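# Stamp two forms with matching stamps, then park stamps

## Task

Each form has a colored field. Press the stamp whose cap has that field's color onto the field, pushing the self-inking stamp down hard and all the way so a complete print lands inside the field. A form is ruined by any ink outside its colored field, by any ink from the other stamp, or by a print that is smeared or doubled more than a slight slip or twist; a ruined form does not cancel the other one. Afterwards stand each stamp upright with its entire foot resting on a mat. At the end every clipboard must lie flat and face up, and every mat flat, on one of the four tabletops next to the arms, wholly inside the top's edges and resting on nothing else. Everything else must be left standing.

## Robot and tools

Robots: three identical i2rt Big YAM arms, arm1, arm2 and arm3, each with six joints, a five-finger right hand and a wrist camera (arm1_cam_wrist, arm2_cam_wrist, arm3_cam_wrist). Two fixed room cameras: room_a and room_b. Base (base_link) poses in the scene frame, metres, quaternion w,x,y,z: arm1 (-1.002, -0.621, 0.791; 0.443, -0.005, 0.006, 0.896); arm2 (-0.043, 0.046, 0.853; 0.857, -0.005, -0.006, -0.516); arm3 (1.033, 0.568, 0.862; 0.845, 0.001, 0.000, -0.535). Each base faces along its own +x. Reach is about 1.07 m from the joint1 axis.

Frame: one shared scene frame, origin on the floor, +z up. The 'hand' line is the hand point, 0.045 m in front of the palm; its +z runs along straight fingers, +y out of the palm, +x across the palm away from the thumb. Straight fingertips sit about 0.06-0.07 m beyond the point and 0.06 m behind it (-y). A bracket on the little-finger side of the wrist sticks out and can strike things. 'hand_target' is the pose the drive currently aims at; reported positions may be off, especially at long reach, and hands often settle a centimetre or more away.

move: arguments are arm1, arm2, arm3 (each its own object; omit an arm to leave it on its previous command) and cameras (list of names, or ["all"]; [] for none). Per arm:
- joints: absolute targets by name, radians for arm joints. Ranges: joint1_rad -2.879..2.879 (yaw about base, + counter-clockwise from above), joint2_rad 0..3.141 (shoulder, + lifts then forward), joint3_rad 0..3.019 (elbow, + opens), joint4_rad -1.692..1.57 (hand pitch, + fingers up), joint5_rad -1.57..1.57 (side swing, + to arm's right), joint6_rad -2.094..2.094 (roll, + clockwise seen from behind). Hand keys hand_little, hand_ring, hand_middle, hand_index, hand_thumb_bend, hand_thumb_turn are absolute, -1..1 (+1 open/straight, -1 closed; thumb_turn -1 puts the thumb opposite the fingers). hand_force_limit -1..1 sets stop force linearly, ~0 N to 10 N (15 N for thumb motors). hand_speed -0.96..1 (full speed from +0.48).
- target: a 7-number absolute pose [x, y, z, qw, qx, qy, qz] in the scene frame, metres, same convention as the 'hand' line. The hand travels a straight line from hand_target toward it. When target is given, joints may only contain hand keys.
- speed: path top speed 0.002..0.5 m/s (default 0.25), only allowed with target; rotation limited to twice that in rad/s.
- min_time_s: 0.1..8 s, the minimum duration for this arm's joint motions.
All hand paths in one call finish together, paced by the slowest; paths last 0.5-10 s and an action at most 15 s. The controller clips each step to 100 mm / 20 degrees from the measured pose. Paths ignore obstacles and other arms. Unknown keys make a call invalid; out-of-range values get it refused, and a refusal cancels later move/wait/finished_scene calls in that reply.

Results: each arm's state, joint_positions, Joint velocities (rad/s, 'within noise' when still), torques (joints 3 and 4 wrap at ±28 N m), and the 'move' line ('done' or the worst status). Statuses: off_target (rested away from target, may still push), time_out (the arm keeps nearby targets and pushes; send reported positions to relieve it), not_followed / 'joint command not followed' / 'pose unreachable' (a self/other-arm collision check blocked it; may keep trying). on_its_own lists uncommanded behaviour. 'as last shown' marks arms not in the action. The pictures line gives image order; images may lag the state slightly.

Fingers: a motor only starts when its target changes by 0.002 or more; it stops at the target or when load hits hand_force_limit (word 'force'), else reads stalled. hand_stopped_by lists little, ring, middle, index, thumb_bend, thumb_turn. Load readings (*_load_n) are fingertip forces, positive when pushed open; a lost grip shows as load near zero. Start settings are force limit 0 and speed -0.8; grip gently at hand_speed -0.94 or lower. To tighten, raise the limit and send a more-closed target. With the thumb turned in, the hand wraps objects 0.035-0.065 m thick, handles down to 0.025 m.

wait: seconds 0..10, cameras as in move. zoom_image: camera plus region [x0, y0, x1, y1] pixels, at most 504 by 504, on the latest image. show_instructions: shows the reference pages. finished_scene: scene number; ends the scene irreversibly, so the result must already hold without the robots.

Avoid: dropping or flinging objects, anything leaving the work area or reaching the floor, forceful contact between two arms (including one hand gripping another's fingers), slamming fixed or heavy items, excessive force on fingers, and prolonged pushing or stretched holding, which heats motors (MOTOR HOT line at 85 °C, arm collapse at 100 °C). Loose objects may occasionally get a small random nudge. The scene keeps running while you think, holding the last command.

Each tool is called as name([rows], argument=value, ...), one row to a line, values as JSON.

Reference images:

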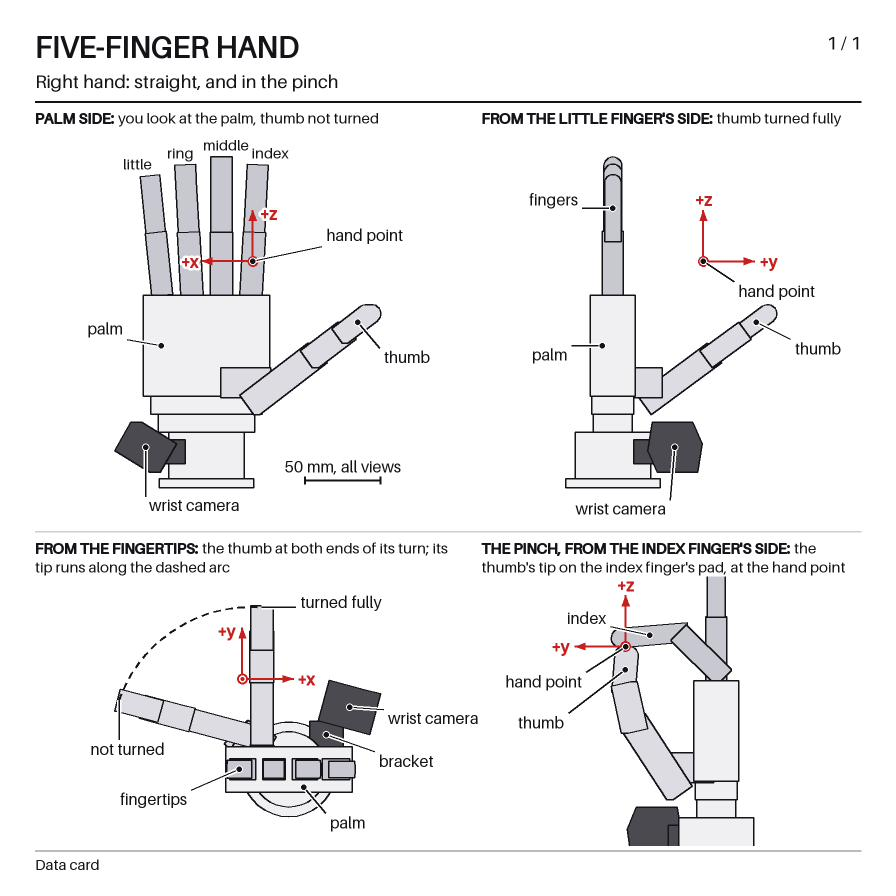

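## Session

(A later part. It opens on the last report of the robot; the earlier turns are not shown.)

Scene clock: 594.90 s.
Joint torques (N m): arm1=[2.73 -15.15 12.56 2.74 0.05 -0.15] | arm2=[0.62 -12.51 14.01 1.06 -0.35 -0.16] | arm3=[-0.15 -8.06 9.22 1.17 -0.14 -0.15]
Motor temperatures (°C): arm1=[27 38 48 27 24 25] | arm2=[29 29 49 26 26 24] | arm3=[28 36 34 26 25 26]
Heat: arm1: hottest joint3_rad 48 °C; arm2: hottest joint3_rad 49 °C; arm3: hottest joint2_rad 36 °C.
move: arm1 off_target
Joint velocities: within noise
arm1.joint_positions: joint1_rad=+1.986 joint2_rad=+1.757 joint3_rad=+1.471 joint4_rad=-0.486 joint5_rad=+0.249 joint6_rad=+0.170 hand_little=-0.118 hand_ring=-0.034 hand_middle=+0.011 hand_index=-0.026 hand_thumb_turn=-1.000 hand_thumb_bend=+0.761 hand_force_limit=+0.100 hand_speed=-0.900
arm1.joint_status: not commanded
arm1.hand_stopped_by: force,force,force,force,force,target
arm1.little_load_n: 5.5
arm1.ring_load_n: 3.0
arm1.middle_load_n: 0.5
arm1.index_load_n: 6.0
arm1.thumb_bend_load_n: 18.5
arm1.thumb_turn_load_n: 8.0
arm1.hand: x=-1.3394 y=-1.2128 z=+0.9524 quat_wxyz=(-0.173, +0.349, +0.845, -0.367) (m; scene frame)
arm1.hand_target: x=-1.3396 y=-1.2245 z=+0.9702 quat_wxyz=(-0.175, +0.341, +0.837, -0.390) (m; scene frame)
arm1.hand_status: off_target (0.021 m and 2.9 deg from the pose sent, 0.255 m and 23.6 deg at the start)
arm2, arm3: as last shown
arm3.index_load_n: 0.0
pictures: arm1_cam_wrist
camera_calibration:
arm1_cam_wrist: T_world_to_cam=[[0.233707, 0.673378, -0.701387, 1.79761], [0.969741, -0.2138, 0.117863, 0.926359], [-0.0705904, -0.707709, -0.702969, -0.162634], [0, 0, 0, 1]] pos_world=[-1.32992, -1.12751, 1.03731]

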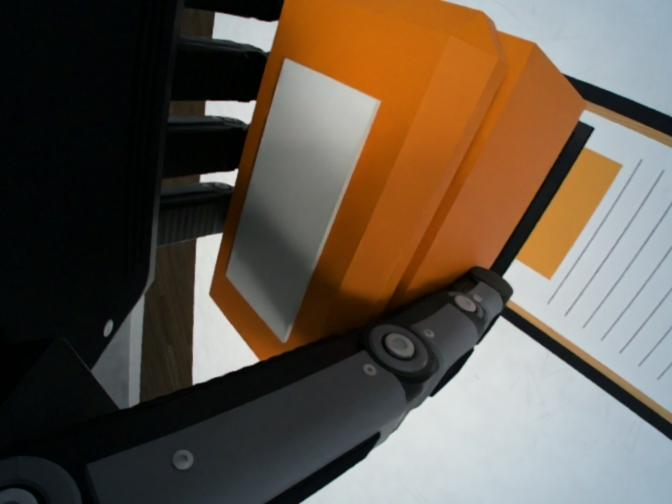

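move(arm1={"target": [-1.342, -1.246, 0.858, -0.177, 0.333, 0.829, -0.413], "speed": 0.12}, cameras=["arm1_cam_wrist"])

Scene clock: 599.77 s.
Joint torques (N m): arm1=[2.84 -15.68 11.25 2.82 0.08 -0.13] | arm2=[0.62 -12.45 14.02 1.06 -0.35 -0.16] | arm3=[-0.15 -8 9.21 1.16 -0.14 -0.15]
Motor temperatures (°C): arm1=[27 38 48 28 24 25] | arm2=[29 29 50 26 26 24] | arm3=[28 36 34 26 25 26]
Heat: arm1: hottest joint3_rad 48 °C; arm2: hottest joint3_rad 50 °C; arm3: hottest joint2_rad 36 °C.
move: arm1 off_target
Joint velocities: within noise
arm1.joint_positions: joint1_rad=+1.996 joint2_rad=+1.895 joint3_rad=+1.334 joint4_rad=-0.154 joint5_rad=+0.249 joint6_rad=+0.162 hand_little=-0.118 hand_ring=-0.034 hand_middle=+0.011 hand_index=-0.026 hand_thumb_turn=-1.000 hand_thumb_bend=+0.761 hand_force_limit=+0.100 hand_speed=-0.900
arm1.joint_status: not commanded
arm1.hand_stopped_by: force,force,force,force,force,target
arm1.little_load_n: 5.5
arm1.ring_load_n: 2.5
arm1.middle_load_n: 1.0
arm1.index_load_n: 6.0
arm1.thumb_bend_load_n: 18.0
arm1.thumb_turn_load_n: 8.0
arm1.hand: x=-1.3420 y=-1.2327 z=+0.8441 quat_wxyz=(-0.175, +0.341, +0.836, -0.393) (m; scene frame)
arm1.hand_target: x=-1.3418 y=-1.2455 z=+0.8582 quat_wxyz=(-0.177, +0.333, +0.829, -0.413) (m; scene frame)
arm1.hand_status: off_target (0.019 m and 2.6 deg from the pose sent, 0.100 m and 5.9 deg at the start)
arm2, arm3: as last shown
pictures: arm1_cam_wrist
camera_calibration:
arm1_cam_wrist: T_world_to_cam=[[0.201694, 0.643727, -0.738197, 1.68726], [0.976019, -0.195113, 0.0965297, 0.986955], [-0.0818929, -0.739964, -0.667643, -0.337865], [0, 0, 0, 1]] pos_world=[-1.33127, -1.14357, 0.924684]

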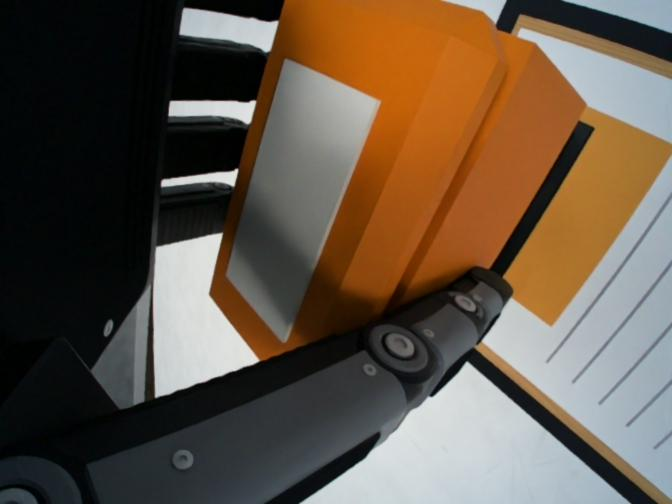

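move(arm1={"target": [-1.342, -1.2455, 0.828, -0.177, 0.333, 0.829, -0.413], "speed": 0.08}, cameras=["arm1_cam_wrist"])

Scene clock: 607.33 s.
Joint torques (N m): arm1=[2.84 -16.09 10.84 2.84 0.05 -0.13] | arm2=[0.62 -12.51 14.02 1.05 -0.35 -0.16] | arm3=[-0.15 -8 9.24 1.14 -0.14 -0.16]
Motor temperatures (°C): arm1=[27 38 48 28 24 25] | arm2=[29 29 50 26 26 24] | arm3=[28 36 34 26 25 26]
Heat: arm1: hottest joint3_rad 48 °C; arm2: hottest joint3_rad 50 °C; arm3: hottest joint2_rad 36 °C.
move: arm1 off_target
Joint velocities: within noise
arm1.joint_positions: joint1_rad=+1.996 joint2_rad=+1.936 joint3_rad=+1.306 joint4_rad=-0.085 joint5_rad=+0.249 joint6_rad=+0.162 hand_little=-0.118 hand_ring=-0.034 hand_middle=+0.011 hand_index=-0.026 hand_thumb_turn=-1.000 hand_thumb_bend=+0.761 hand_force_limit=+0.100 hand_speed=-0.900
arm1.joint_status: not commanded
arm1.hand_stopped_by: force,force,force,force,force,target
arm1.little_load_n: 5.5
arm1.ring_load_n: 2.5
arm1.middle_load_n: 0.5
arm1.index_load_n: 6.0
arm1.thumb_bend_load_n: 18.5
arm1.thumb_turn_load_n: 8.0
arm1.hand: x=-1.3415 y=-1.2323 z=+0.8141 quat_wxyz=(-0.175, +0.341, +0.836, -0.393) (m; scene frame)
arm1.hand_target: x=-1.3418 y=-1.2451 z=+0.8284 quat_wxyz=(-0.177, +0.333, +0.829, -0.413) (m; scene frame)
arm1.hand_status: off_target (0.019 m and 2.6 deg from the pose sent, 0.021 m and 2.6 deg at the start)
arm2, arm3: as last shown
pictures: arm1_cam_wrist
camera_calibration:
arm1_cam_wrist: T_world_to_cam=[[0.20142, 0.643941, -0.738085, 1.66452], [0.976076, -0.194947, 0.0962861, 0.989837], [-0.0818848, -0.739822, -0.667802, -0.357093], [0, 0, 0, 1]] pos_world=[-1.33067, -1.14307, 0.894784]

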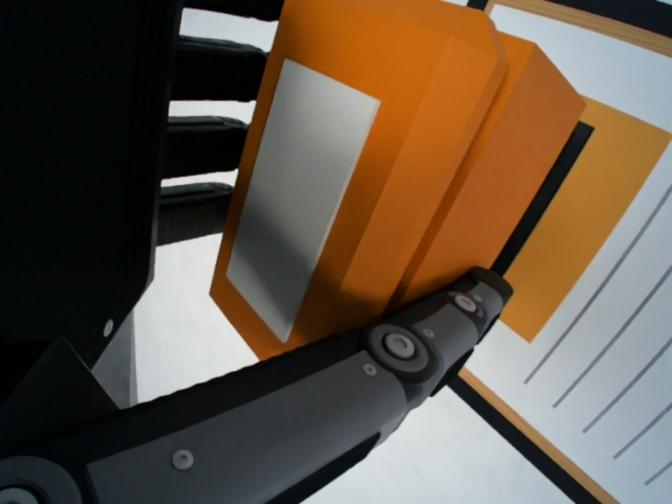

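move(arm1={"target": [-1.333, -1.2345, 0.819, -0.177, 0.333, 0.829, -0.413], "speed": 0.08}, cameras=["arm1_cam_wrist"])

Scene clock: 611.00 s.
Joint torques (N m): arm1=[2.84 -17.08 10.21 2.8 0.21 -0.1] | arm2=[0.67 -12.4 14.02 1.06 -0.35 -0.17] | arm3=[-0.09 -8.12 9.24 1.18 -0.14 -0.15]
Motor temperatures (°C): arm1=[27 37 48 28 24 25] | arm2=[29 29 50 26 26 24] | arm3=[28 36 34 26 25 26]
Heat: arm1: hottest joint3_rad 48 °C; arm2: hottest joint3_rad 50 °C; arm3: hottest joint2_rad 36 °C.
move: arm1 off_target
Joint velocities: within noise
arm1.joint_positions: joint1_rad=+2.000 joint2_rad=+1.936 joint3_rad=+1.255 joint4_rad=-0.047 joint5_rad=+0.249 joint6_rad=+0.162 hand_little=-0.118 hand_ring=-0.034 hand_middle=+0.011 hand_index=-0.026 hand_thumb_turn=-1.000 hand_thumb_bend=+0.761 hand_force_limit=+0.100 hand_speed=-0.900
arm1.joint_status: not commanded
arm1.hand_stopped_by: force,force,force,force,force,target
arm1.little_load_n: 5.5
arm1.ring_load_n: 2.5
arm1.middle_load_n: 1.0
arm1.index_load_n: 6.0
arm1.thumb_bend_load_n: 18.0
arm1.thumb_turn_load_n: 7.5
arm1.hand: x=-1.3318 y=-1.2207 z=+0.7962 quat_wxyz=(-0.174, +0.339, +0.839, -0.387) (m; scene frame)
arm1.hand_target: x=-1.3326 y=-1.2341 z=+0.8193 quat_wxyz=(-0.177, +0.333, +0.829, -0.413) (m; scene frame)
arm1.hand_status: off_target (0.027 m and 3.3 deg from the pose sent, 0.010 m and 2.6 deg at the start)
arm2, arm3: as last shown
pictures: arm1_cam_wrist
camera_calibration:
arm1_cam_wrist: T_world_to_cam=[[0.202823, 0.653625, -0.729135, 1.64845], [0.976385, -0.191571, 0.0998681, 0.986041], [-0.0744049, -0.732172, -0.677044, -0.333149], [0, 0, 0, 1]] pos_world=[-1.32189, -1.13249, 0.877913]

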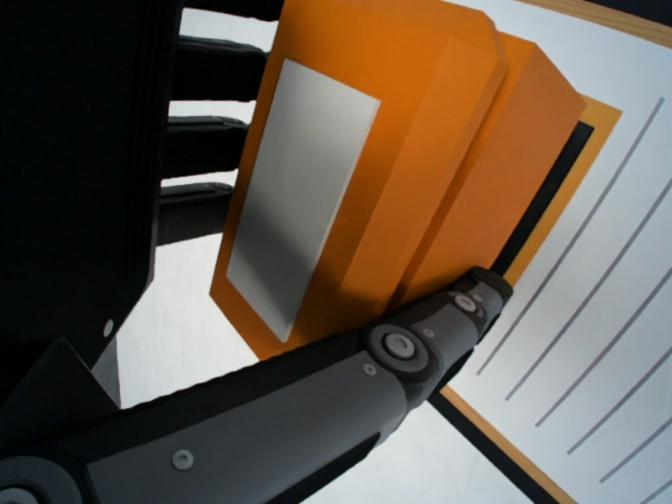

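move(arm1={"target": [-1.3385, -1.2355, 0.826, -0.177, 0.333, 0.829, -0.413], "speed": 0.08}, cameras=["arm1_cam_wrist"])

Scene clock: 614.43 s.
Joint torques (N m): arm1=[2.26 -17.44 11.66 2.02 0.03 -0.12] | arm2=[0.62 -12.45 14.02 1.06 -0.35 -0.16] | arm3=[-0.09 -8.12 9.24 1.16 -0.14 -0.15]
Motor temperatures (°C): arm1=[27 37 48 28 24 25] | arm2=[29 29 50 26 26 24] | arm3=[28 36 34 26 25 26]
Heat: arm1: hottest joint3_rad 48 °C; arm2: hottest joint3_rad 50 °C; arm3: hottest joint2_rad 36 °C.
move: arm1 off_target
Joint velocities: within noise
arm1.joint_positions: joint1_rad=+2.000 joint2_rad=+1.936 joint3_rad=+1.255 joint4_rad=-0.046 joint5_rad=+0.247 joint6_rad=+0.160 hand_little=-0.118 hand_ring=-0.034 hand_middle=+0.011 hand_index=-0.026 hand_thumb_turn=-1.000 hand_thumb_bend=+0.761 hand_force_limit=+0.100 hand_speed=-0.900
arm1.joint_status: not commanded
arm1.hand_stopped_by: force,force,force,force,force,target
arm1.little_load_n: 5.5
arm1.ring_load_n: 2.5
arm1.middle_load_n: 1.0
arm1.index_load_n: 6.0
arm1.thumb_bend_load_n: 18.0
arm1.thumb_turn_load_n: 7.5
arm1.hand: x=-1.3316 y=-1.2209 z=+0.7962 quat_wxyz=(-0.174, +0.339, +0.840, -0.387) (m; scene frame)
arm1.hand_target: x=-1.3381 y=-1.2349 z=+0.8264 quat_wxyz=(-0.177, +0.333, +0.829, -0.413) (m; scene frame)
arm1.hand_status: off_target (0.034 m and 3.3 deg from the pose sent, 0.034 m and 3.3 deg at the start)
arm2, arm3: as last shown
pictures: arm1_cam_wrist
camera_calibration:
arm1_cam_wrist: T_world_to_cam=[[0.201345, 0.65407, -0.729145, 1.64707], [0.976797, -0.189541, 0.0997061, 0.989013], [-0.072988, -0.732302, -0.677057, -0.331482], [0, 0, 0, 1]] pos_world=[-1.32189, -1.13259, 0.877913]

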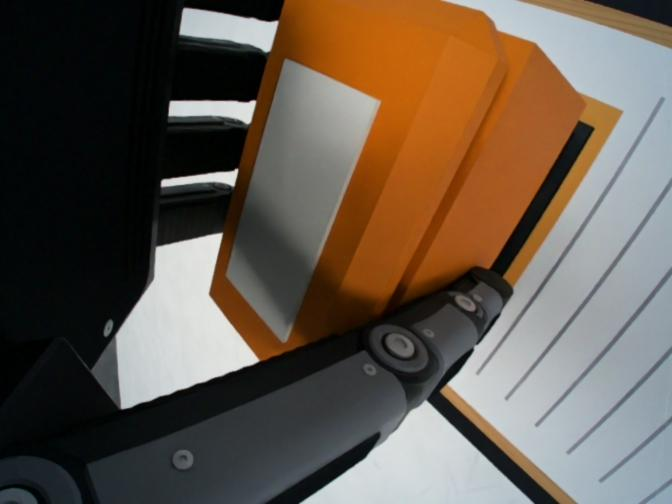

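move(arm1={"target": [-1.3385, -1.2355, 0.85, -0.177, 0.333, 0.829, -0.413], "speed": 0.08}, cameras=[])

move(arm1={"target": [-1.3385, -1.2355, 0.822, -0.177, 0.333, 0.829, -0.413], "speed": 0.08}, cameras=["arm1_cam_wrist"])

Scene clock: 616.47 s.
Joint torques (N m): arm1=[2.26 -17.67 13.49 1.4 0.06 -0.13] | arm2=[0.62 -12.45 14.02 1.05 -0.35 -0.16] | arm3=[-0.03 -8.12 9.2 1.16 -0.14 -0.16]
Motor temperatures (°C): arm1=[27 37 48 28 24 25] | arm2=[29 29 50 26 26 24] | arm3=[28 36 34 26 25 26]
Heat: arm1: hottest joint3_rad 48 °C; arm2: hottest joint3_rad 50 °C; arm3: hottest joint2_rad 36 °C.
move: arm1 off_target
Joint velocities: within noise
arm1.joint_positions: joint1_rad=+2.000 joint2_rad=+1.907 joint3_rad=+1.255 joint4_rad=-0.086 joint5_rad=+0.247 joint6_rad=+0.160 hand_little=-0.118 hand_ring=-0.034 hand_middle=+0.011 hand_index=-0.026 hand_thumb_turn=-1.000 hand_thumb_bend=+0.761 hand_force_limit=+0.100 hand_speed=-0.900
arm1.joint_status: not commanded
arm1.hand_stopped_by: force,force,force,force,force,target
arm1.little_load_n: 5.5
arm1.ring_load_n: 2.5
arm1.middle_load_n: 1.0
arm1.index_load_n: 6.0
arm1.thumb_bend_load_n: 18.0
arm1.thumb_turn_load_n: 8.0
arm1.hand: x=-1.3293 y=-1.2162 z=+0.8090 quat_wxyz=(-0.173, +0.339, +0.842, -0.383) (m; scene frame)
arm1.hand_target: x=-1.3377 y=-1.2342 z=+0.8504 quat_wxyz=(-0.177, +0.333, +0.829, -0.413) (m; scene frame)
arm1.hand_status: off_target (0.046 m and 3.8 deg from the pose sent, 0.056 m and 3.3 deg at the start)
arm2, arm3: as last shown
pictures: none
No camera images: "cameras" was empty.

Scene clock: 617.63 s.
Joint torques (N m): arm1=[2.26 -15.15 11.56 2.84 0.04 -0.13] | arm2=[0.62 -12.45 14.01 1.05 -0.35 -0.16] | arm3=[-0.15 -8 9.22 1.16 -0.14 -0.15]
Motor temperatures (°C): arm1=[27 38 48 28 24 25] | arm2=[29 29 50 26 26 24] | arm3=[28 36 34 26 25 26]
Heat: arm1: hottest joint3_rad 48 °C; arm2: hottest joint3_rad 50 °C; arm3: hottest joint2_rad 36 °C.
move: arm1 off_target
Joint velocities: within noise
arm1.joint_positions: joint1_rad=+2.000 joint2_rad=+1.917 joint3_rad=+1.255 joint4_rad=-0.057 joint5_rad=+0.247 joint6_rad=+0.160 hand_little=-0.118 hand_ring=-0.034 hand_middle=+0.011 hand_index=-0.026 hand_thumb_turn=-1.000 hand_thumb_bend=+0.761 hand_force_limit=+0.100 hand_speed=-0.900
arm1.joint_status: not commanded
arm1.hand_stopped_by: force,force,force,force,force,target
arm1.little_load_n: 5.5
arm1.ring_load_n: 2.5
arm1.middle_load_n: 0.5
arm1.index_load_n: 6.0
arm1.thumb_bend_load_n: 18.5
arm1.thumb_turn_load_n: 8.0
arm1.hand: x=-1.3317 y=-1.2208 z=+0.8075 quat_wxyz=(-0.174, +0.338, +0.838, -0.391) (m; scene frame)
arm1.hand_target: x=-1.3381 y=-1.2349 z=+0.8226 quat_wxyz=(-0.177, +0.333, +0.829, -0.413) (m; scene frame)
arm1.hand_status: off_target (0.022 m and 2.8 deg from the pose sent, 0.025 m and 3.8 deg at the start)
arm2.joint_positions: joint1_rad=-0.904 joint2_rad=+1.373 joint3_rad=+1.226 joint4_rad=-0.634 joint5_rad=-0.462 joint6_rad=-0.422 hand_little=+0.600 hand_ring=+0.600 hand_middle=+0.600 hand_index=+0.600 hand_thumb_turn=-1.000 hand_thumb_bend=+0.990 hand_force_limit=+0.100 hand_speed=-0.850
arm2.joint_status: not commanded
arm2.hand_stopped_by: target,target,target,target,target,target
arm2.little_load_n: 0.0
arm2.ring_load_n: 0.0
arm2.middle_load_n: 0.0
arm2.index_load_n: 0.0
arm2.thumb_bend_load_n: 0.0
arm2.thumb_turn_load_n: 0.0
arm2.hand: x=-0.1725 y=-0.4612 z=+1.0976 quat_wxyz=(-0.042, +0.090, -0.895, +0.435) (m; scene frame)
arm2.hand_target: x=-0.1757 y=-0.4727 z=+1.1283 quat_wxyz=(-0.029, +0.102, -0.884, +0.456) (m; scene frame)
arm2.hand_status: not commanded
arm3: as last shown
arm3.middle_load_n: -0.5
pictures: arm1_cam_wrist
camera_calibration:
arm1_cam_wrist: T_world_to_cam=[[0.198102, 0.648605, -0.734892, 1.64891], [0.977251, -0.188632, 0.0969504, 0.991965], [-0.0757415, -0.73738, -0.671218, -0.338352], [0, 0, 0, 1]] pos_world=[-1.32168, -1.13187, 0.888494]

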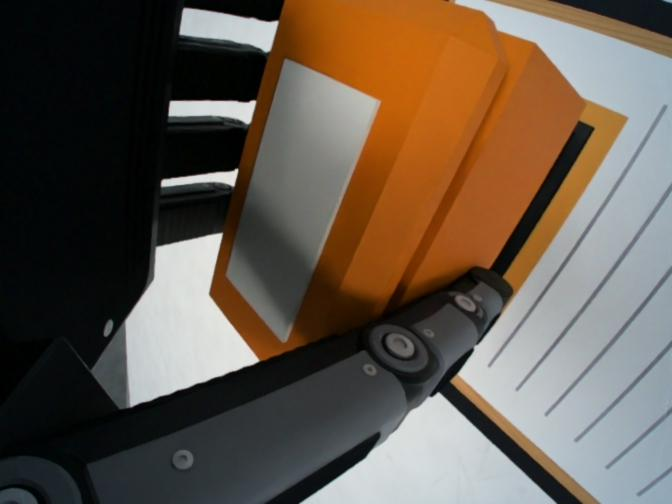

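move(arm1={"target": [-1.350, -1.237, 0.818, -0.177, 0.333, 0.829, -0.413], "speed": 0.08}, cameras=["arm1_cam_wrist"])

Scene clock: 619.57 s.
Joint torques (N m): arm1=[1.44 -15.33 13.03 2.8 0.02 -0.12] | arm2=[0.56 -12.45 14.02 1.06 -0.35 -0.16] | arm3=[0.03 -8 9.22 1.16 -0.14 -0.15]
Motor temperatures (°C): arm1=[27 38 48 28 24 25] | arm2=[29 29 51 26 26 24] | arm3=[28 36 34 26 25 26]
Heat: arm1: hottest joint3_rad 48 °C; arm2: hottest joint3_rad 51 °C; arm3: hottest joint2_rad 36 °C.
move: arm1 off_target
Joint velocities: within noise
arm1.joint_positions: joint1_rad=+1.994 joint2_rad=+1.936 joint3_rad=+1.255 joint4_rad=-0.054 joint5_rad=+0.235 joint6_rad=+0.149 hand_little=-0.118 hand_ring=-0.034 hand_middle=+0.011 hand_index=-0.026 hand_thumb_turn=-1.000 hand_thumb_bend=+0.761 hand_force_limit=+0.100 hand_speed=-0.900
arm1.joint_status: not commanded
arm1.hand_stopped_by: force,force,force,force,force,target
arm1.little_load_n: 5.5
arm1.ring_load_n: 2.5
arm1.middle_load_n: 1.0
arm1.index_load_n: 6.5
arm1.thumb_bend_load_n: 18.5
arm1.thumb_turn_load_n: 8.0
arm1.hand: x=-1.3330 y=-1.2180 z=+0.7951 quat_wxyz=(-0.171, +0.335, +0.843, -0.384) (m; scene frame)
arm1.hand_target: x=-1.3493 y=-1.2355 z=+0.8189 quat_wxyz=(-0.177, +0.333, +0.829, -0.413) (m; scene frame)
arm1.hand_status: off_target (0.034 m and 3.7 deg from the pose sent, 0.027 m and 2.8 deg at the start)
arm2: as last shown
arm3.joint_positions: joint1_rad=+0.093 joint2_rad=+1.254 joint3_rad=+0.753 joint4_rad=-0.136 joint5_rad=-0.094 joint6_rad=-0.068 hand_little=+0.900 hand_ring=+0.900 hand_middle=+0.900 hand_index=+0.900 hand_thumb_turn=-1.000 hand_thumb_bend=+0.990 hand_force_limit=+0.100 hand_speed=-0.500
arm3.joint_status: not commanded
arm3.hand_stopped_by: target,target,target,target,target,target
arm3.little_load_n: 0.0
arm3.ring_load_n: 0.0
arm3.middle_load_n: 0.0
arm3.index_load_n: 0.0
arm3.thumb_bend_load_n: 0.0
arm3.thumb_turn_load_n: 0.0
arm3.hand: x=+1.3158 y=+0.1784 z=+0.9818 quat_wxyz=(-0.146, +0.285, -0.846, +0.427) (m; scene frame)
arm3.hand_target: x=+1.3157 y=+0.1840 z=+0.9799 quat_wxyz=(-0.143, +0.295, -0.845, +0.423) (m; scene frame)
arm3.hand_status: not commanded
pictures: arm1_cam_wrist
camera_calibration:
arm1_cam_wrist: T_world_to_cam=[[0.198298, 0.661571, -0.723188, 1.64511], [0.97815, -0.180586, 0.10301, 1.00106], [-0.0624493, -0.727813, -0.682926, -0.305997], [0, 0, 0, 1]] pos_world=[-1.32452, -1.13029, 0.877633]

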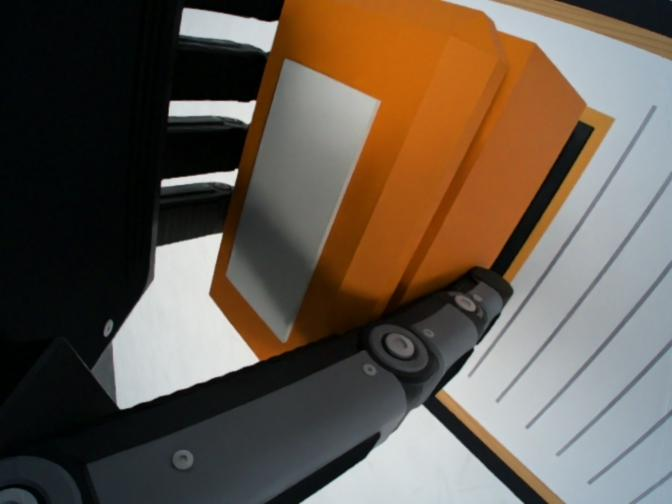

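move(arm1={"target": [-1.352, -1.243, 0.845, -0.179, 0.335, 0.825, -0.418], "speed": 0.1}, cameras=[])

move(arm1={"target": [-1.352, -1.242, 0.822, -0.179, 0.335, 0.825, -0.418], "speed": 0.08}, cameras=["arm1_cam_wrist"])

Scene clock: 634.73 s.
Joint torques (N m): arm1=[1.67 -17.85 15.06 1.16 0.29 -0.08] | arm2=[0.67 -12.45 14.01 1.06 -0.35 -0.16] | arm3=[-0.26 -8 9.2 1.17 -0.14 -0.15]
Motor temperatures (°C): arm1=[27 39 49 28 24 25] | arm2=[29 29 51 26 26 24] | arm3=[28 36 34 26 25 26]
Heat: arm1: hottest joint3_rad 49 °C; arm2: hottest joint3_rad 51 °C; arm3: hottest joint2_rad 36 °C.
move: arm1 off_target
Joint velocities: within noise
arm1.joint_positions: joint1_rad=+1.994 joint2_rad=+1.936 joint3_rad=+1.260 joint4_rad=-0.066 joint5_rad=+0.236 joint6_rad=+0.149 hand_little=-0.118 hand_ring=-0.034 hand_middle=+0.011 hand_index=-0.026 hand_thumb_turn=-1.000 hand_thumb_bend=+0.761 hand_force_limit=+0.100 hand_speed=-0.900
arm1.joint_status: not commanded
arm1.hand_stopped_by: force,force,force,force,force,target
arm1.little_load_n: 5.5
arm1.ring_load_n: 2.5
arm1.middle_load_n: 1.0
arm1.index_load_n: 6.5
arm1.thumb_bend_load_n: 18.5
arm1.thumb_turn_load_n: 8.0
arm1.hand: x=-1.3331 y=-1.2176 z=+0.7956 quat_wxyz=(-0.172, +0.335, +0.845, -0.381) (m; scene frame)
arm1.hand_target: x=-1.3506 y=-1.2403 z=+0.8460 quat_wxyz=(-0.179, +0.335, +0.825, -0.418) (m; scene frame)
arm1.hand_status: off_target (0.059 m and 4.9 deg from the pose sent, 0.059 m and 4.5 deg at the start)
arm2, arm3: as last shown
arm2.little_load_n: -0.5
pictures: none
No camera images: "cameras" was empty.

Scene clock: 635.73 s.
Joint torques (N m): arm1=[1.61 -15.33 13.5 2.77 0.24 -0.08] | arm2=[0.56 -12.45 14.02 1.06 -0.35 -0.16] | arm3=[-0.09 -8 9.2 1.16 -0.14 -0.16]
Motor temperatures (°C): arm1=[27 39 49 28 24 25] | arm2=[29 29 51 26 26 24] | arm3=[28 36 34 26 25 26]
Heat: arm1: hottest joint3_rad 49 °C; arm2: hottest joint3_rad 51 °C; arm3: hottest joint2_rad 36 °C.
move: arm1 off_target
Joint velocities: within noise
arm1.joint_positions: joint1_rad=+1.994 joint2_rad=+1.936 joint3_rad=+1.260 joint4_rad=-0.049 joint5_rad=+0.236 joint6_rad=+0.149 hand_little=-0.118 hand_ring=-0.034 hand_middle=+0.011 hand_index=-0.026 hand_thumb_turn=-1.000 hand_thumb_bend=+0.761 hand_force_limit=+0.100 hand_speed=-0.900
arm1.joint_status: not commanded
arm1.hand_stopped_by: force,force,force,force,force,target
arm1.little_load_n: 5.5
arm1.ring_load_n: 2.5
arm1.middle_load_n: 1.0
arm1.index_load_n: 6.0
arm1.thumb_bend_load_n: 18.0
arm1.thumb_turn_load_n: 8.0
arm1.hand: x=-1.3349 y=-1.2208 z=+0.7984 quat_wxyz=(-0.172, +0.335, +0.841, -0.388) (m; scene frame)
arm1.hand_target: x=-1.3511 y=-1.2403 z=+0.8230 quat_wxyz=(-0.179, +0.335, +0.825, -0.418) (m; scene frame)
arm1.hand_status: off_target (0.036 m and 3.9 deg from the pose sent, 0.041 m and 4.9 deg at the start)
arm2, arm3: as last shown
arm2.little_load_n: 0.0
arm3.little_load_n: -0.5
pictures: arm1_cam_wrist
camera_calibration:
arm1_cam_wrist: T_world_to_cam=[[0.195184, 0.655684, -0.729371, 1.64327], [0.978447, -0.181294, 0.0988594, 1.00501], [-0.0674102, -0.732946, -0.676938, -0.323641], [0, 0, 0, 1]] pos_world=[-1.3259, -1.13247, 0.880111]

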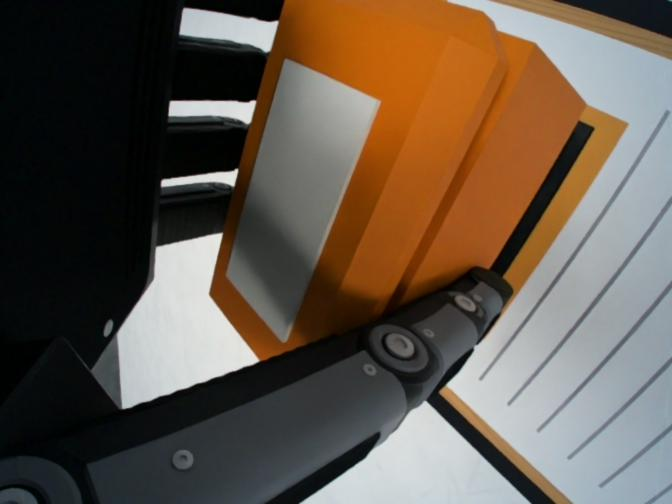

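zoom_image(camera="arm1_cam_wrist", region=[440, 60, 672, 320])

Scaled by 1.938 from the camera's 672x504 image, which has a finer 960x720 frame.

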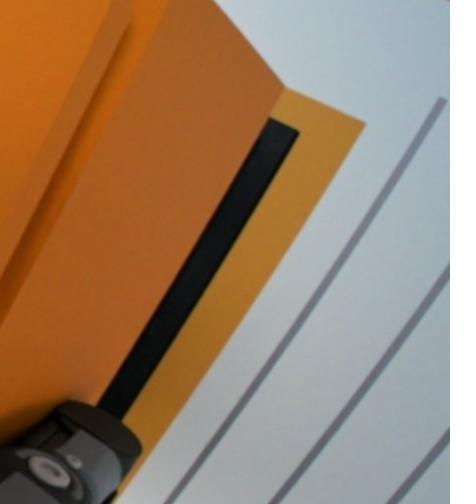

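move(arm1={"target": [-1.353, -1.2475, 0.812, -0.179, 0.333, 0.825, -0.420], "speed": 0.08}, cameras=["arm1_cam_wrist"])

Scene clock: 640.13 s.
Joint torques (N m): arm1=[1.9 -14.39 14.08 2.82 0.22 -0.11] | arm2=[0.67 -12.4 14.01 1.05 -0.35 -0.16] | arm3=[-0.03 -8.18 9.18 1.17 -0.14 -0.15]
Motor temperatures (°C): arm1=[27 39 49 28 24 25] | arm2=[29 29 51 26 26 24] | arm3=[28 36 34 26 25 26]
Heat: arm1: hottest joint3_rad 49 °C; arm2: hottest joint3_rad 51 °C; arm3: hottest joint2_rad 36 °C.
move: arm1 off_target
Joint velocities: within noise
arm1.joint_positions: joint1_rad=+1.994 joint2_rad=+1.948 joint3_rad=+1.260 joint4_rad=-0.027 joint5_rad=+0.236 joint6_rad=+0.149 hand_little=-0.118 hand_ring=-0.034 hand_middle=+0.011 hand_index=-0.026 hand_thumb_turn=-1.000 hand_thumb_bend=+0.761 hand_force_limit=+0.100 hand_speed=-0.900
arm1.joint_status: not commanded
arm1.hand_stopped_by: force,force,force,force,force,target
arm1.little_load_n: 5.0
arm1.ring_load_n: 2.0
arm1.middle_load_n: 0.5
arm1.index_load_n: 6.5
arm1.thumb_bend_load_n: 18.0
arm1.thumb_turn_load_n: 7.0
arm1.hand: x=-1.3365 y=-1.2238 z=+0.7938 quat_wxyz=(-0.173, +0.335, +0.839, -0.393) (m; scene frame)
arm1.hand_target: x=-1.3520 y=-1.2457 z=+0.8130 quat_wxyz=(-0.179, +0.333, +0.825, -0.420) (m; scene frame)
arm1.hand_status: off_target (0.034 m and 3.6 deg from the pose sent, 0.035 m and 4.1 deg at the start)
arm2, arm3: as last shown
arm3.little_load_n: 0.0
pictures: arm1_cam_wrist
camera_calibration:
arm1_cam_wrist: T_world_to_cam=[[0.191812, 0.649214, -0.736023, 1.63496], [0.978884, -0.180553, 0.0958452, 1.01027], [-0.0706671, -0.738866, -0.670137, -0.345969], [0, 0, 0, 1]] pos_world=[-1.32699, -1.13465, 0.874689]

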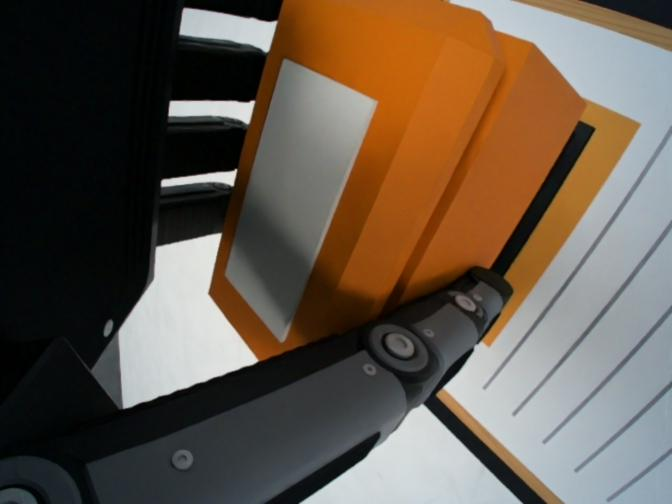

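move(arm1={"target": [-1.3525, -1.2465, 0.818, -0.179, 0.333, 0.825, -0.420], "speed": 0.08}, cameras=[])

move(arm1={"joints": {"hand_little": 0.2, "hand_ring": 0.2, "hand_middle": 0.2, "hand_index": 0.2, "hand_thumb_bend": 0.9, "hand_speed": -0.85}}, cameras=["arm1_cam_wrist"])

move(arm1={"joints": {"hand_little": 0.6, "hand_ring": 0.6, "hand_middle": 0.6, "hand_index": 0.6, "hand_thumb_bend": 0.99, "hand_speed": -0.8}}, cameras=["arm1_cam_wrist"])

Scene clock: 643.67 s.
Joint torques (N m): arm1=[1.85 -15.09 14.09 2.3 0.22 -0.11] | arm2=[0.62 -12.45 14.02 1.06 -0.35 -0.16] | arm3=[-0.21 -8.12 9.21 1.16 -0.14 -0.15]
Motor temperatures (°C): arm1=[27 39 49 28 24 25] | arm2=[29 29 52 26 26 24] | arm3=[28 36 34 26 25 26]
Heat: arm1: hottest joint3_rad 49 °C; arm2: hottest joint3_rad 52 °C; arm3: hottest joint2_rad 36 °C.
move: arm1 off_target
Joint velocities: within noise
arm1.joint_positions: joint1_rad=+1.994 joint2_rad=+1.948 joint3_rad=+1.260 joint4_rad=-0.027 joint5_rad=+0.236 joint6_rad=+0.149 hand_little=-0.118 hand_ring=-0.034 hand_middle=+0.011 hand_index=-0.026 hand_thumb_turn=-1.000 hand_thumb_bend=+0.761 hand_force_limit=+0.100 hand_speed=-0.900
arm1.joint_status: not commanded
arm1.hand_stopped_by: force,force,force,force,force,target
arm1.little_load_n: 5.0
arm1.ring_load_n: 2.0
arm1.middle_load_n: 0.5
arm1.index_load_n: 6.5
arm1.thumb_bend_load_n: 17.5
arm1.thumb_turn_load_n: 7.0
arm1.hand: x=-1.3365 y=-1.2238 z=+0.7938 quat_wxyz=(-0.173, +0.335, +0.839, -0.393) (m; scene frame)
arm1.hand_target: x=-1.3515 y=-1.2447 z=+0.8189 quat_wxyz=(-0.179, +0.333, +0.825, -0.420) (m; scene frame)
arm1.hand_status: off_target (0.037 m and 3.6 deg from the pose sent, 0.037 m and 3.6 deg at the start)
arm2, arm3: as last shown
pictures: none
No camera images: "cameras" was empty.

Scene clock: 644.90 s.
Joint torques (N m): arm1=[1.85 -15.15 14.15 2.29 0.21 -0.1] | arm2=[0.62 -12.4 14.01 1.06 -0.35 -0.16] | arm3=[-0.09 -7.94 9.2 1.14 -0.14 -0.15]
Motor temperatures (°C): arm1=[27 39 49 28 24 25] | arm2=[29 29 52 26 26 24] | arm3=[28 36 34 26 25 26]
Heat: arm1: hottest joint3_rad 49 °C; arm2: hottest joint3_rad 52 °C; arm3: hottest joint2_rad 36 °C.
move: arm1 done
Joint velocities: within noise
arm1.joint_positions: joint1_rad=+1.994 joint2_rad=+1.948 joint3_rad=+1.260 joint4_rad=-0.027 joint5_rad=+0.236 joint6_rad=+0.149 hand_little=+0.200 hand_ring=+0.200 hand_middle=+0.200 hand_index=+0.200 hand_thumb_turn=-1.000 hand_thumb_bend=+0.900 hand_force_limit=+0.100 hand_speed=-0.850
arm1.joint_status: all done
arm1.hand_stopped_by: target,target,target,target,target,target
arm1.little_load_n: 0.0
arm1.ring_load_n: 0.0
arm1.middle_load_n: 0.0
arm1.index_load_n: 0.0
arm1.thumb_bend_load_n: 0.0
arm1.thumb_turn_load_n: 0.0
arm1.hand: x=-1.3365 y=-1.2238 z=+0.7938 quat_wxyz=(-0.173, +0.335, +0.839, -0.393) (m; scene frame)
arm1.hand_target: x=-1.3515 y=-1.2447 z=+0.8189 quat_wxyz=(-0.179, +0.333, +0.825, -0.420) (m; scene frame)
arm1.hand_status: not commanded
arm2, arm3: as last shown
pictures: arm1_cam_wrist
camera_calibration:
arm1_cam_wrist: T_world_to_cam=[[0.191812, 0.649214, -0.736023, 1.63496], [0.978884, -0.180553, 0.0958452, 1.01027], [-0.0706671, -0.738866, -0.670137, -0.345969], [0, 0, 0, 1]] pos_world=[-1.32699, -1.13465, 0.874689]

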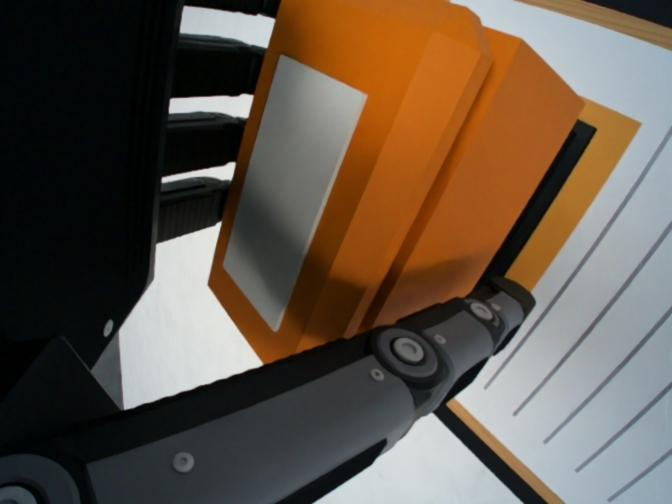

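Scene clock: 646.10 s.
Joint torques (N m): arm1=[1.96 -15.21 14.13 2.35 0.22 -0.1] | arm2=[0.62 -12.51 14.02 1.06 -0.35 -0.16] | arm3=[-0.15 -7.94 9.2 1.18 -0.13 -0.16]
Motor temperatures (°C): arm1=[27 39 49 28 24 25] | arm2=[29 29 52 26 26 24] | arm3=[28 36 34 26 25 26]
Heat: arm1: hottest joint3_rad 49 °C; arm2: hottest joint3_rad 52 °C; arm3: hottest joint2_rad 36 °C.
move: arm1 done
Joint velocities: within noise
arm1.joint_positions: joint1_rad=+1.994 joint2_rad=+1.948 joint3_rad=+1.260 joint4_rad=-0.027 joint5_rad=+0.236 joint6_rad=+0.149 hand_little=+0.600 hand_ring=+0.600 hand_middle=+0.600 hand_index=+0.600 hand_thumb_turn=-1.000 hand_thumb_bend=+0.990 hand_force_limit=+0.100 hand_speed=-0.800
arm1.joint_status: all done
arm1.hand_stopped_by: target,target,target,target,target,target
arm1.little_load_n: -0.5
arm1.ring_load_n: 0.0
arm1.middle_load_n: 0.0
arm1.index_load_n: 0.0
arm1.thumb_bend_load_n: 0.0
arm1.thumb_turn_load_n: 0.0
arm1.hand: x=-1.3365 y=-1.2238 z=+0.7938 quat_wxyz=(-0.173, +0.335, +0.839, -0.393) (m; scene frame)
arm1.hand_target: x=-1.3515 y=-1.2447 z=+0.8189 quat_wxyz=(-0.179, +0.333, +0.825, -0.420) (m; scene frame)
arm1.hand_status: not commanded
arm2, arm3: as last shown
pictures: arm1_cam_wrist
camera_calibration:
arm1_cam_wrist: T_world_to_cam=[[0.191812, 0.649214, -0.736023, 1.63496], [0.978884, -0.180553, 0.0958452, 1.01027], [-0.0706671, -0.738866, -0.670137, -0.345969], [0, 0, 0, 1]] pos_world=[-1.32699, -1.13465, 0.874689]

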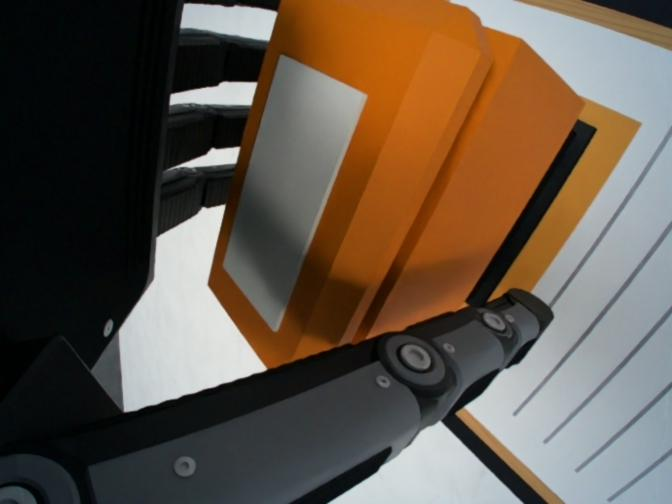

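move(arm1={"target": [-1.348, -1.240, 0.86, -0.177, 0.333, 0.829, -0.413], "speed": 0.08}, cameras=["arm1_cam_wrist"])

Scene clock: 648.17 s.
Joint torques (N m): arm1=[1.79 -16.5 14.38 1.16 0.16 -0.1] | arm2=[0.56 -12.51 14.01 1.06 -0.35 -0.16] | arm3=[-0.09 -8 9.22 1.14 -0.14 -0.16]
Motor temperatures (°C): arm1=[27 40 49 28 24 25] | arm2=[29 29 52 26 26 24] | arm3=[28 36 34 26 25 26]
Heat: arm1: hottest joint3_rad 49 °C; arm2: hottest joint3_rad 52 °C; arm3: hottest joint2_rad 36 °C.
move: arm1 off_target
Joint velocities: within noise
arm1.joint_positions: joint1_rad=+1.994 joint2_rad=+1.896 joint3_rad=+1.286 joint4_rad=-0.114 joint5_rad=+0.236 joint6_rad=+0.149 hand_little=+0.600 hand_ring=+0.600 hand_middle=+0.600 hand_index=+0.600 hand_thumb_turn=-1.000 hand_thumb_bend=+0.990 hand_force_limit=+0.100 hand_speed=-0.800
arm1.joint_status: not commanded
arm1.hand_stopped_by: target,target,target,target,target,target
arm1.little_load_n: 0.0
arm1.ring_load_n: 0.0
arm1.middle_load_n: 0.0
arm1.index_load_n: 0.0
arm1.thumb_bend_load_n: 0.0
arm1.thumb_turn_load_n: 0.0
arm1.hand: x=-1.3361 y=-1.2224 z=+0.8267 quat_wxyz=(-0.173, +0.335, +0.841, -0.389) (m; scene frame)
arm1.hand_target: x=-1.3472 y=-1.2386 z=+0.8606 quat_wxyz=(-0.177, +0.333, +0.829, -0.413) (m; scene frame)
arm1.hand_status: off_target (0.040 m and 3.1 deg from the pose sent, 0.069 m and 2.6 deg at the start)
arm2.joint_positions: joint1_rad=-0.904 joint2_rad=+1.373 joint3_rad=+1.226 joint4_rad=-0.634 joint5_rad=-0.462 joint6_rad=-0.422 hand_little=+0.600 hand_ring=+0.600 hand_middle=+0.600 hand_index=+0.600 hand_thumb_turn=-1.000 hand_thumb_bend=+0.990 hand_force_limit=+0.100 hand_speed=-0.850
arm2.joint_status: not commanded
arm2.hand_stopped_by: target,target,target,target,target,target
arm2.little_load_n: 0.0
arm2.ring_load_n: 0.0
arm2.middle_load_n: 0.0
arm2.index_load_n: 0.0
arm2.thumb_bend_load_n: 0.0
arm2.thumb_turn_load_n: -0.5
arm2.hand: x=-0.1725 y=-0.4612 z=+1.0976 quat_wxyz=(-0.042, +0.090, -0.895, +0.435) (m; scene frame)
arm2.hand_target: x=-0.1757 y=-0.4727 z=+1.1283 quat_wxyz=(-0.029, +0.102, -0.884, +0.456) (m; scene frame)
arm2.hand_status: not commanded
arm3: as last shown
pictures: arm1_cam_wrist
camera_calibration:
arm1_cam_wrist: T_world_to_cam=[[0.194623, 0.65439, -0.730682, 1.66385], [0.978511, -0.181249, 0.0983106, 1.00359], [-0.0681016, -0.734114, -0.675603, -0.309166], [0, 0, 0, 1]] pos_world=[-1.3269, -1.13387, 0.908207]

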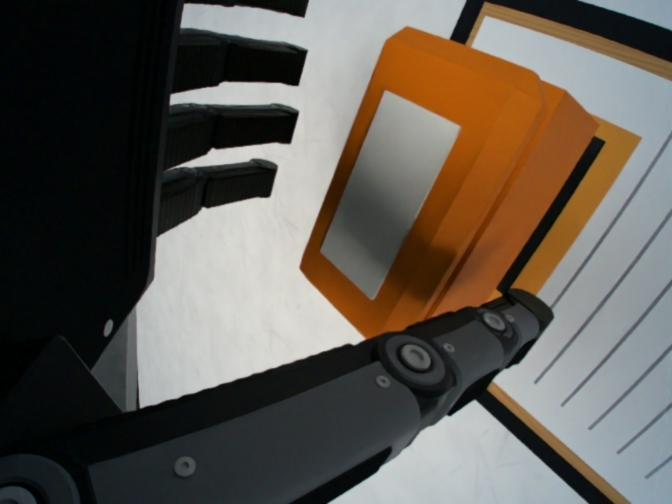

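move(arm1={"target": [-1.345, -1.235, 1.02, -0.177, 0.333, 0.829, -0.413], "speed": 0.2}, cameras=["arm1_cam_wrist"])

Scene clock: 650.23 s.
Joint torques (N m): arm1=[2.14 -15.5 16.81 1.18 0.26 -0.07] | arm2=[0.62 -12.4 14.04 1.05 -0.35 -0.17] | arm3=[-0.15 -8.06 9.22 1.13 -0.14 -0.15]
Motor temperatures (°C): arm1=[27 39 49 28 24 25] | arm2=[29 29 52 26 26 24] | arm3=[28 36 34 26 25 26]
Heat: arm1: hottest joint3_rad 49 °C; arm2: hottest joint3_rad 52 °C; arm3: hottest joint2_rad 36 °C.
move: arm1 off_target
Joint velocities: within noise
arm1.joint_positions: joint1_rad=+1.994 joint2_rad=+1.736 joint3_rad=+1.503 joint4_rad=-0.496 joint5_rad=+0.236 joint6_rad=+0.149 hand_little=+0.600 hand_ring=+0.600 hand_middle=+0.600 hand_index=+0.600 hand_thumb_turn=-1.000 hand_thumb_bend=+0.990 hand_force_limit=+0.100 hand_speed=-0.800
arm1.joint_status: not commanded
arm1.hand_stopped_by: target,target,target,target,target,target
arm1.little_load_n: 0.0
arm1.ring_load_n: 0.0
arm1.middle_load_n: 0.0
arm1.index_load_n: 0.0
arm1.thumb_bend_load_n: 0.0
arm1.thumb_turn_load_n: 0.0
arm1.hand: x=-1.3372 y=-1.2213 z=+0.9814 quat_wxyz=(-0.172, +0.335, +0.842, -0.387) (m; scene frame)
arm1.hand_target: x=-1.3440 y=-1.2333 z=+1.0203 quat_wxyz=(-0.177, +0.333, +0.829, -0.414) (m; scene frame)
arm1.hand_status: off_target (0.042 m and 3.4 deg from the pose sent, 0.194 m and 3.1 deg at the start)
arm2: as last shown
arm2.thumb_turn_load_n: 0.0
arm3.joint_positions: joint1_rad=+0.093 joint2_rad=+1.254 joint3_rad=+0.753 joint4_rad=-0.136 joint5_rad=-0.094 joint6_rad=-0.068 hand_little=+0.900 hand_ring=+0.900 hand_middle=+0.900 hand_index=+0.900 hand_thumb_turn=-1.000 hand_thumb_bend=+0.990 hand_force_limit=+0.100 hand_speed=-0.500
arm3.joint_status: not commanded
arm3.hand_stopped_by: target,target,target,target,target,target
arm3.little_load_n: 0.0
arm3.ring_load_n: 0.0
arm3.middle_load_n: 0.0
arm3.index_load_n: 0.0
arm3.thumb_bend_load_n: 0.0
arm3.thumb_turn_load_n: 0.0
arm3.hand: x=+1.3158 y=+0.1784 z=+0.9818 quat_wxyz=(-0.146, +0.285, -0.846, +0.427) (m; scene frame)
arm3.hand_target: x=+1.3157 y=+0.1840 z=+0.9799 quat_wxyz=(-0.143, +0.295, -0.845, +0.423) (m; scene frame)
arm3.hand_status: not commanded
pictures: arm1_cam_wrist
camera_calibration:
arm1_cam_wrist: T_world_to_cam=[[0.196375, 0.657797, -0.727145, 1.77951], [0.978283, -0.181601, 0.0999163, 0.987418], [-0.0663255, -0.730974, -0.679174, -0.194181], [0, 0, 0, 1]] pos_world=[-1.3283, -1.13318, 1.06342]

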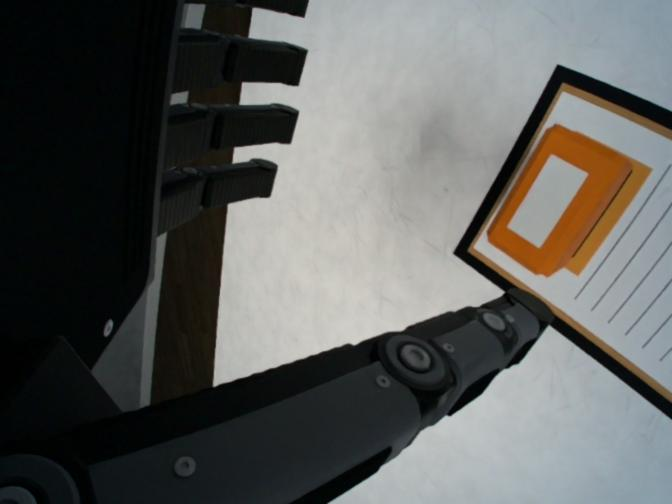

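move(arm1={"target": [-1.304, -1.215, 1.02, 0, 0.3963, 0.9181, 0], "speed": 0.2, "joints": {"hand_little": -1, "hand_ring": -1, "hand_middle": -1, "hand_index": -1, "hand_thumb_turn": 1, "hand_thumb_bend": 1, "hand_speed": -0.2, "hand_force_limit": 0}}, cameras=["arm1_cam_wrist", "room_a"])

Scene clock: 656.23 s.
Joint torques (N m): arm1=[1.49 -18.96 14.17 0.08 -0.18 0.03] | arm2=[0.62 -12.51 14.02 1.03 -0.35 -0.16] | arm3=[-0.09 -8 9.2 1.2 -0.14 -0.15]
Motor temperatures (°C): arm1=[27 39 51 27 24 25] | arm2=[29 29 52 26 26 24] | arm3=[28 36 34 26 25 26]
Heat: arm1: hottest joint3_rad 51 °C; arm2: hottest joint3_rad 52 °C; arm3: hottest joint2_rad 36 °C.
move: arm1 off_target
Joint velocities: within noise
arm1.joint_positions: joint1_rad=+1.961 joint2_rad=+2.212 joint3_rad=+2.433 joint4_rad=-1.666 joint5_rad=+0.000 joint6_rad=+0.284 hand_little=-1.000 hand_ring=-1.000 hand_middle=-1.000 hand_index=-1.000 hand_thumb_turn=+1.000 hand_thumb_bend=+1.000 hand_force_limit=+0.000 hand_speed=-0.200
arm1.joint_status: all done
arm1.hand_stopped_by: target,target,target,target,target,target
arm1.little_load_n: 0.0
arm1.ring_load_n: 0.0
arm1.middle_load_n: 0.0
arm1.index_load_n: 0.0
arm1.thumb_bend_load_n: 0.0
arm1.thumb_turn_load_n: 0.0
arm1.hand: x=-1.2963 y=-1.2117 z=+1.0036 quat_wxyz=(-0.004, +0.395, +0.916, -0.068) (m; scene frame)
arm1.hand_target: x=-1.3033 y=-1.2141 z=+1.0193 quat_wxyz=(-0.004, +0.402, +0.912, -0.085) (m; scene frame)
arm1.hand_status: off_target (0.018 m and 7.9 deg from the pose sent, 0.051 m and 50.2 deg at the start; a joint's target at an end of its range on 29 of 88 steps)
arm2, arm3: as last shown
arm3.ring_load_n: -0.5
pictures: arm1_cam_wrist, room_a
camera_calibration:
arm1_cam_wrist: T_world_to_cam=[[0.486614, 0.861946, -0.142321, 1.81792], [0.784533, -0.359485, 0.505251, 0.07346], [0.384337, -0.357518, -0.851156, 1.03995], [0, 0, 0, 1]] pos_world=[-1.34195, -1.16874, 1.10677]

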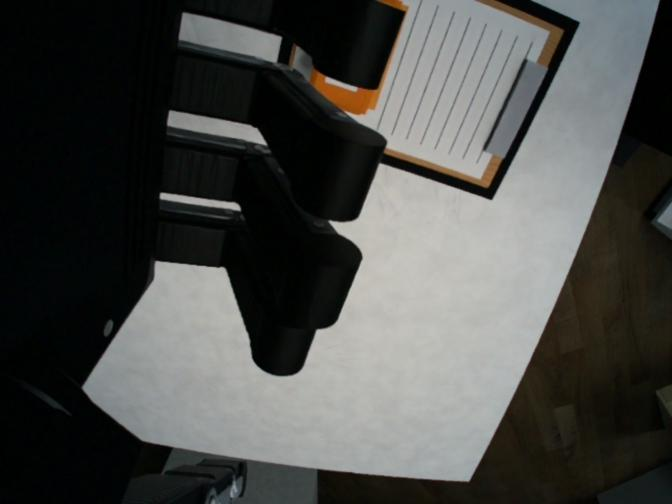

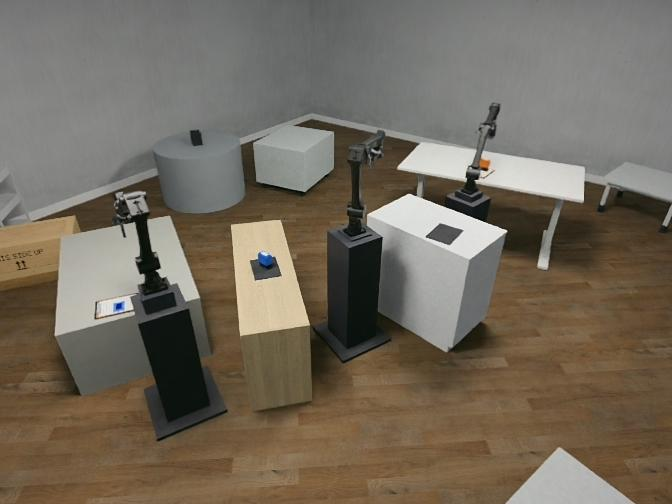

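move(arm1={"target": [-1.310, -1.216, 0.915, 0, 0.3963, 0.9181, 0], "speed": 0.12}, cameras=["arm1_cam_wrist"])

Scene clock: 658.40 s.
Joint torques (N m): arm1=[1.44 -20.19 13.26 -0.2 0.07 -0.11] | arm2=[0.62 -12.45 14.01 1.05 -0.35 -0.16] | arm3=[-0.15 -8.12 9.2 1.2 -0.14 -0.15]
Motor temperatures (°C): arm1=[27 39 51 27 24 25] | arm2=[29 29 52 26 26 24] | arm3=[28 36 34 26 25 26]
Heat: arm1: hottest joint3_rad 51 °C; arm2: hottest joint3_rad 52 °C; arm3: hottest joint2_rad 36 °C.
move: arm1 off_target
Joint velocities: within noise
arm1.joint_positions: joint1_rad=+1.957 joint2_rad=+2.368 joint3_rad=+2.433 joint4_rad=-1.666 joint5_rad=+0.007 joint6_rad=+0.283 hand_little=-1.000 hand_ring=-1.000 hand_middle=-1.000 hand_index=-1.000 hand_thumb_turn=+1.000 hand_thumb_bend=+1.000 hand_force_limit=+0.000 hand_speed=-0.200
arm1.joint_status: not commanded
arm1.hand_stopped_by: target,target,target,target,target,target
arm1.little_load_n: 0.0
arm1.ring_load_n: 0.0
arm1.middle_load_n: 0.0
arm1.index_load_n: 0.0
arm1.thumb_bend_load_n: 0.0
arm1.thumb_turn_load_n: 0.0
arm1.hand: x=-1.3008 y=-1.2146 z=+0.9034 quat_wxyz=(+0.003, +0.396, +0.918, +0.009) (m; scene frame)
arm1.hand_target: x=-1.3098 y=-1.2155 z=+0.9149 quat_wxyz=(+0.000, +0.397, +0.918, -0.002) (m; scene frame)
arm1.hand_status: off_target (0.015 m and 1.1 deg from the pose sent, 0.090 m and 7.8 deg at the start; a joint's target at an end of its range on 21 of 45 steps)
arm2, arm3: as last shown
arm2.little_load_n: -0.5
arm3.ring_load_n: 0.0
pictures: arm1_cam_wrist
camera_calibration:
arm1_cam_wrist: T_world_to_cam=[[0.49228, 0.870334, 0.0133949, 1.68527], [0.747063, -0.430352, 0.506649, -0.00955491], [0.446719, -0.239406, -0.862048, 1.18981], [0, 0, 0, 1]] pos_world=[-1.354, -1.18601, 1.00794]

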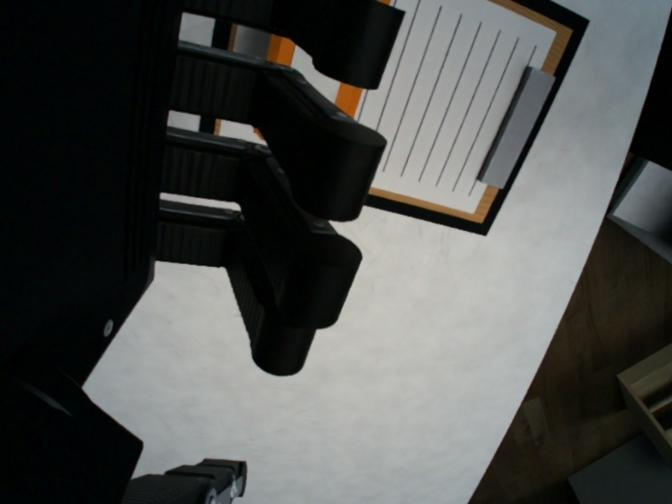

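zoom_image(camera="arm1_cam_wrist", region=[200, 0, 440, 180])

Scaled by 2.100 from the camera's 672x504 image, which has a finer 960x720 frame.

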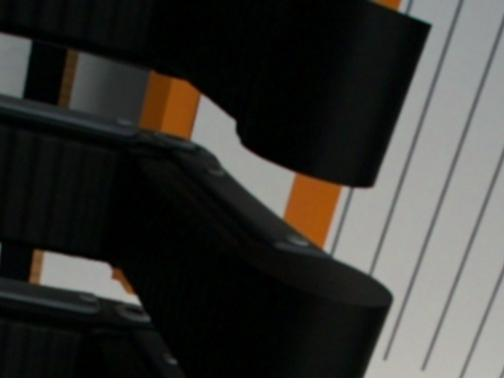

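move(arm1={"target": [-1.313, -1.213, 0.862, 0, 0.3963, 0.9181, 0], "speed": 0.08}, cameras=["arm1_cam_wrist"])

Scene clock: 661.60 s.
Joint torques (N m): arm1=[1.44 -20.78 10.21 0.81 0.06 -0.12] | arm2=[0.62 -12.45 14.01 1.05 -0.35 -0.16] | arm3=[-0.15 -8.06 9.21 1.14 -0.14 -0.15]
Motor temperatures (°C): arm1=[27 39 51 27 24 25] | arm2=[29 29 52 26 26 24] | arm3=[28 36 34 26 25 26]
Heat: arm1: hottest joint3_rad 51 °C; arm2: hottest joint3_rad 52 °C; arm3: hottest joint2_rad 36 °C.
move: arm1 done
Joint velocities: within noise
arm1.joint_positions: joint1_rad=+1.951 joint2_rad=+2.368 joint3_rad=+2.315 joint4_rad=-1.549 joint5_rad=+0.008 joint6_rad=+0.276 hand_little=-1.000 hand_ring=-1.000 hand_middle=-1.000 hand_index=-1.000 hand_thumb_turn=+1.000 hand_thumb_bend=+1.000 hand_force_limit=+0.000 hand_speed=-0.200
arm1.joint_status: not commanded
arm1.hand_stopped_by: target,target,target,target,target,target
arm1.little_load_n: 0.0
arm1.ring_load_n: 0.0
arm1.middle_load_n: 0.0
arm1.index_load_n: 0.0
arm1.thumb_bend_load_n: 0.0
arm1.thumb_turn_load_n: 0.0
arm1.hand: x=-1.3048 y=-1.2128 z=+0.8584 quat_wxyz=(+0.002, +0.396, +0.918, +0.010) (m; scene frame)
arm1.hand_target: x=-1.3129 y=-1.2129 z=+0.8620 quat_wxyz=(+0.000, +0.396, +0.918, +0.000) (m; scene frame)
arm1.hand_status: done (0.009 m and 1.2 deg from the pose sent, 0.043 m and 1.1 deg at the start)
arm2, arm3: as last shown
arm2.little_load_n: 0.0
pictures: arm1_cam_wrist
camera_calibration:
arm1_cam_wrist: T_world_to_cam=[[0.492288, 0.870311, 0.0145735, 1.6853], [0.746988, -0.431007, 0.506202, 0.0164736], [0.446835, -0.238311, -0.862292, 1.15488], [0, 0, 0, 1]] pos_world=[-1.358, -1.18441, 0.962942]

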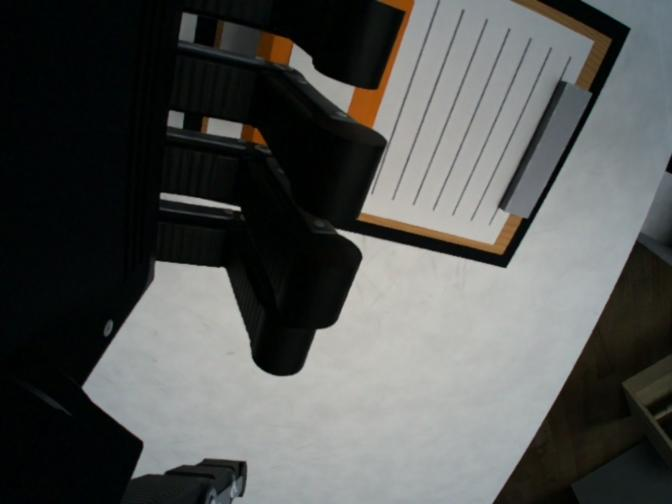

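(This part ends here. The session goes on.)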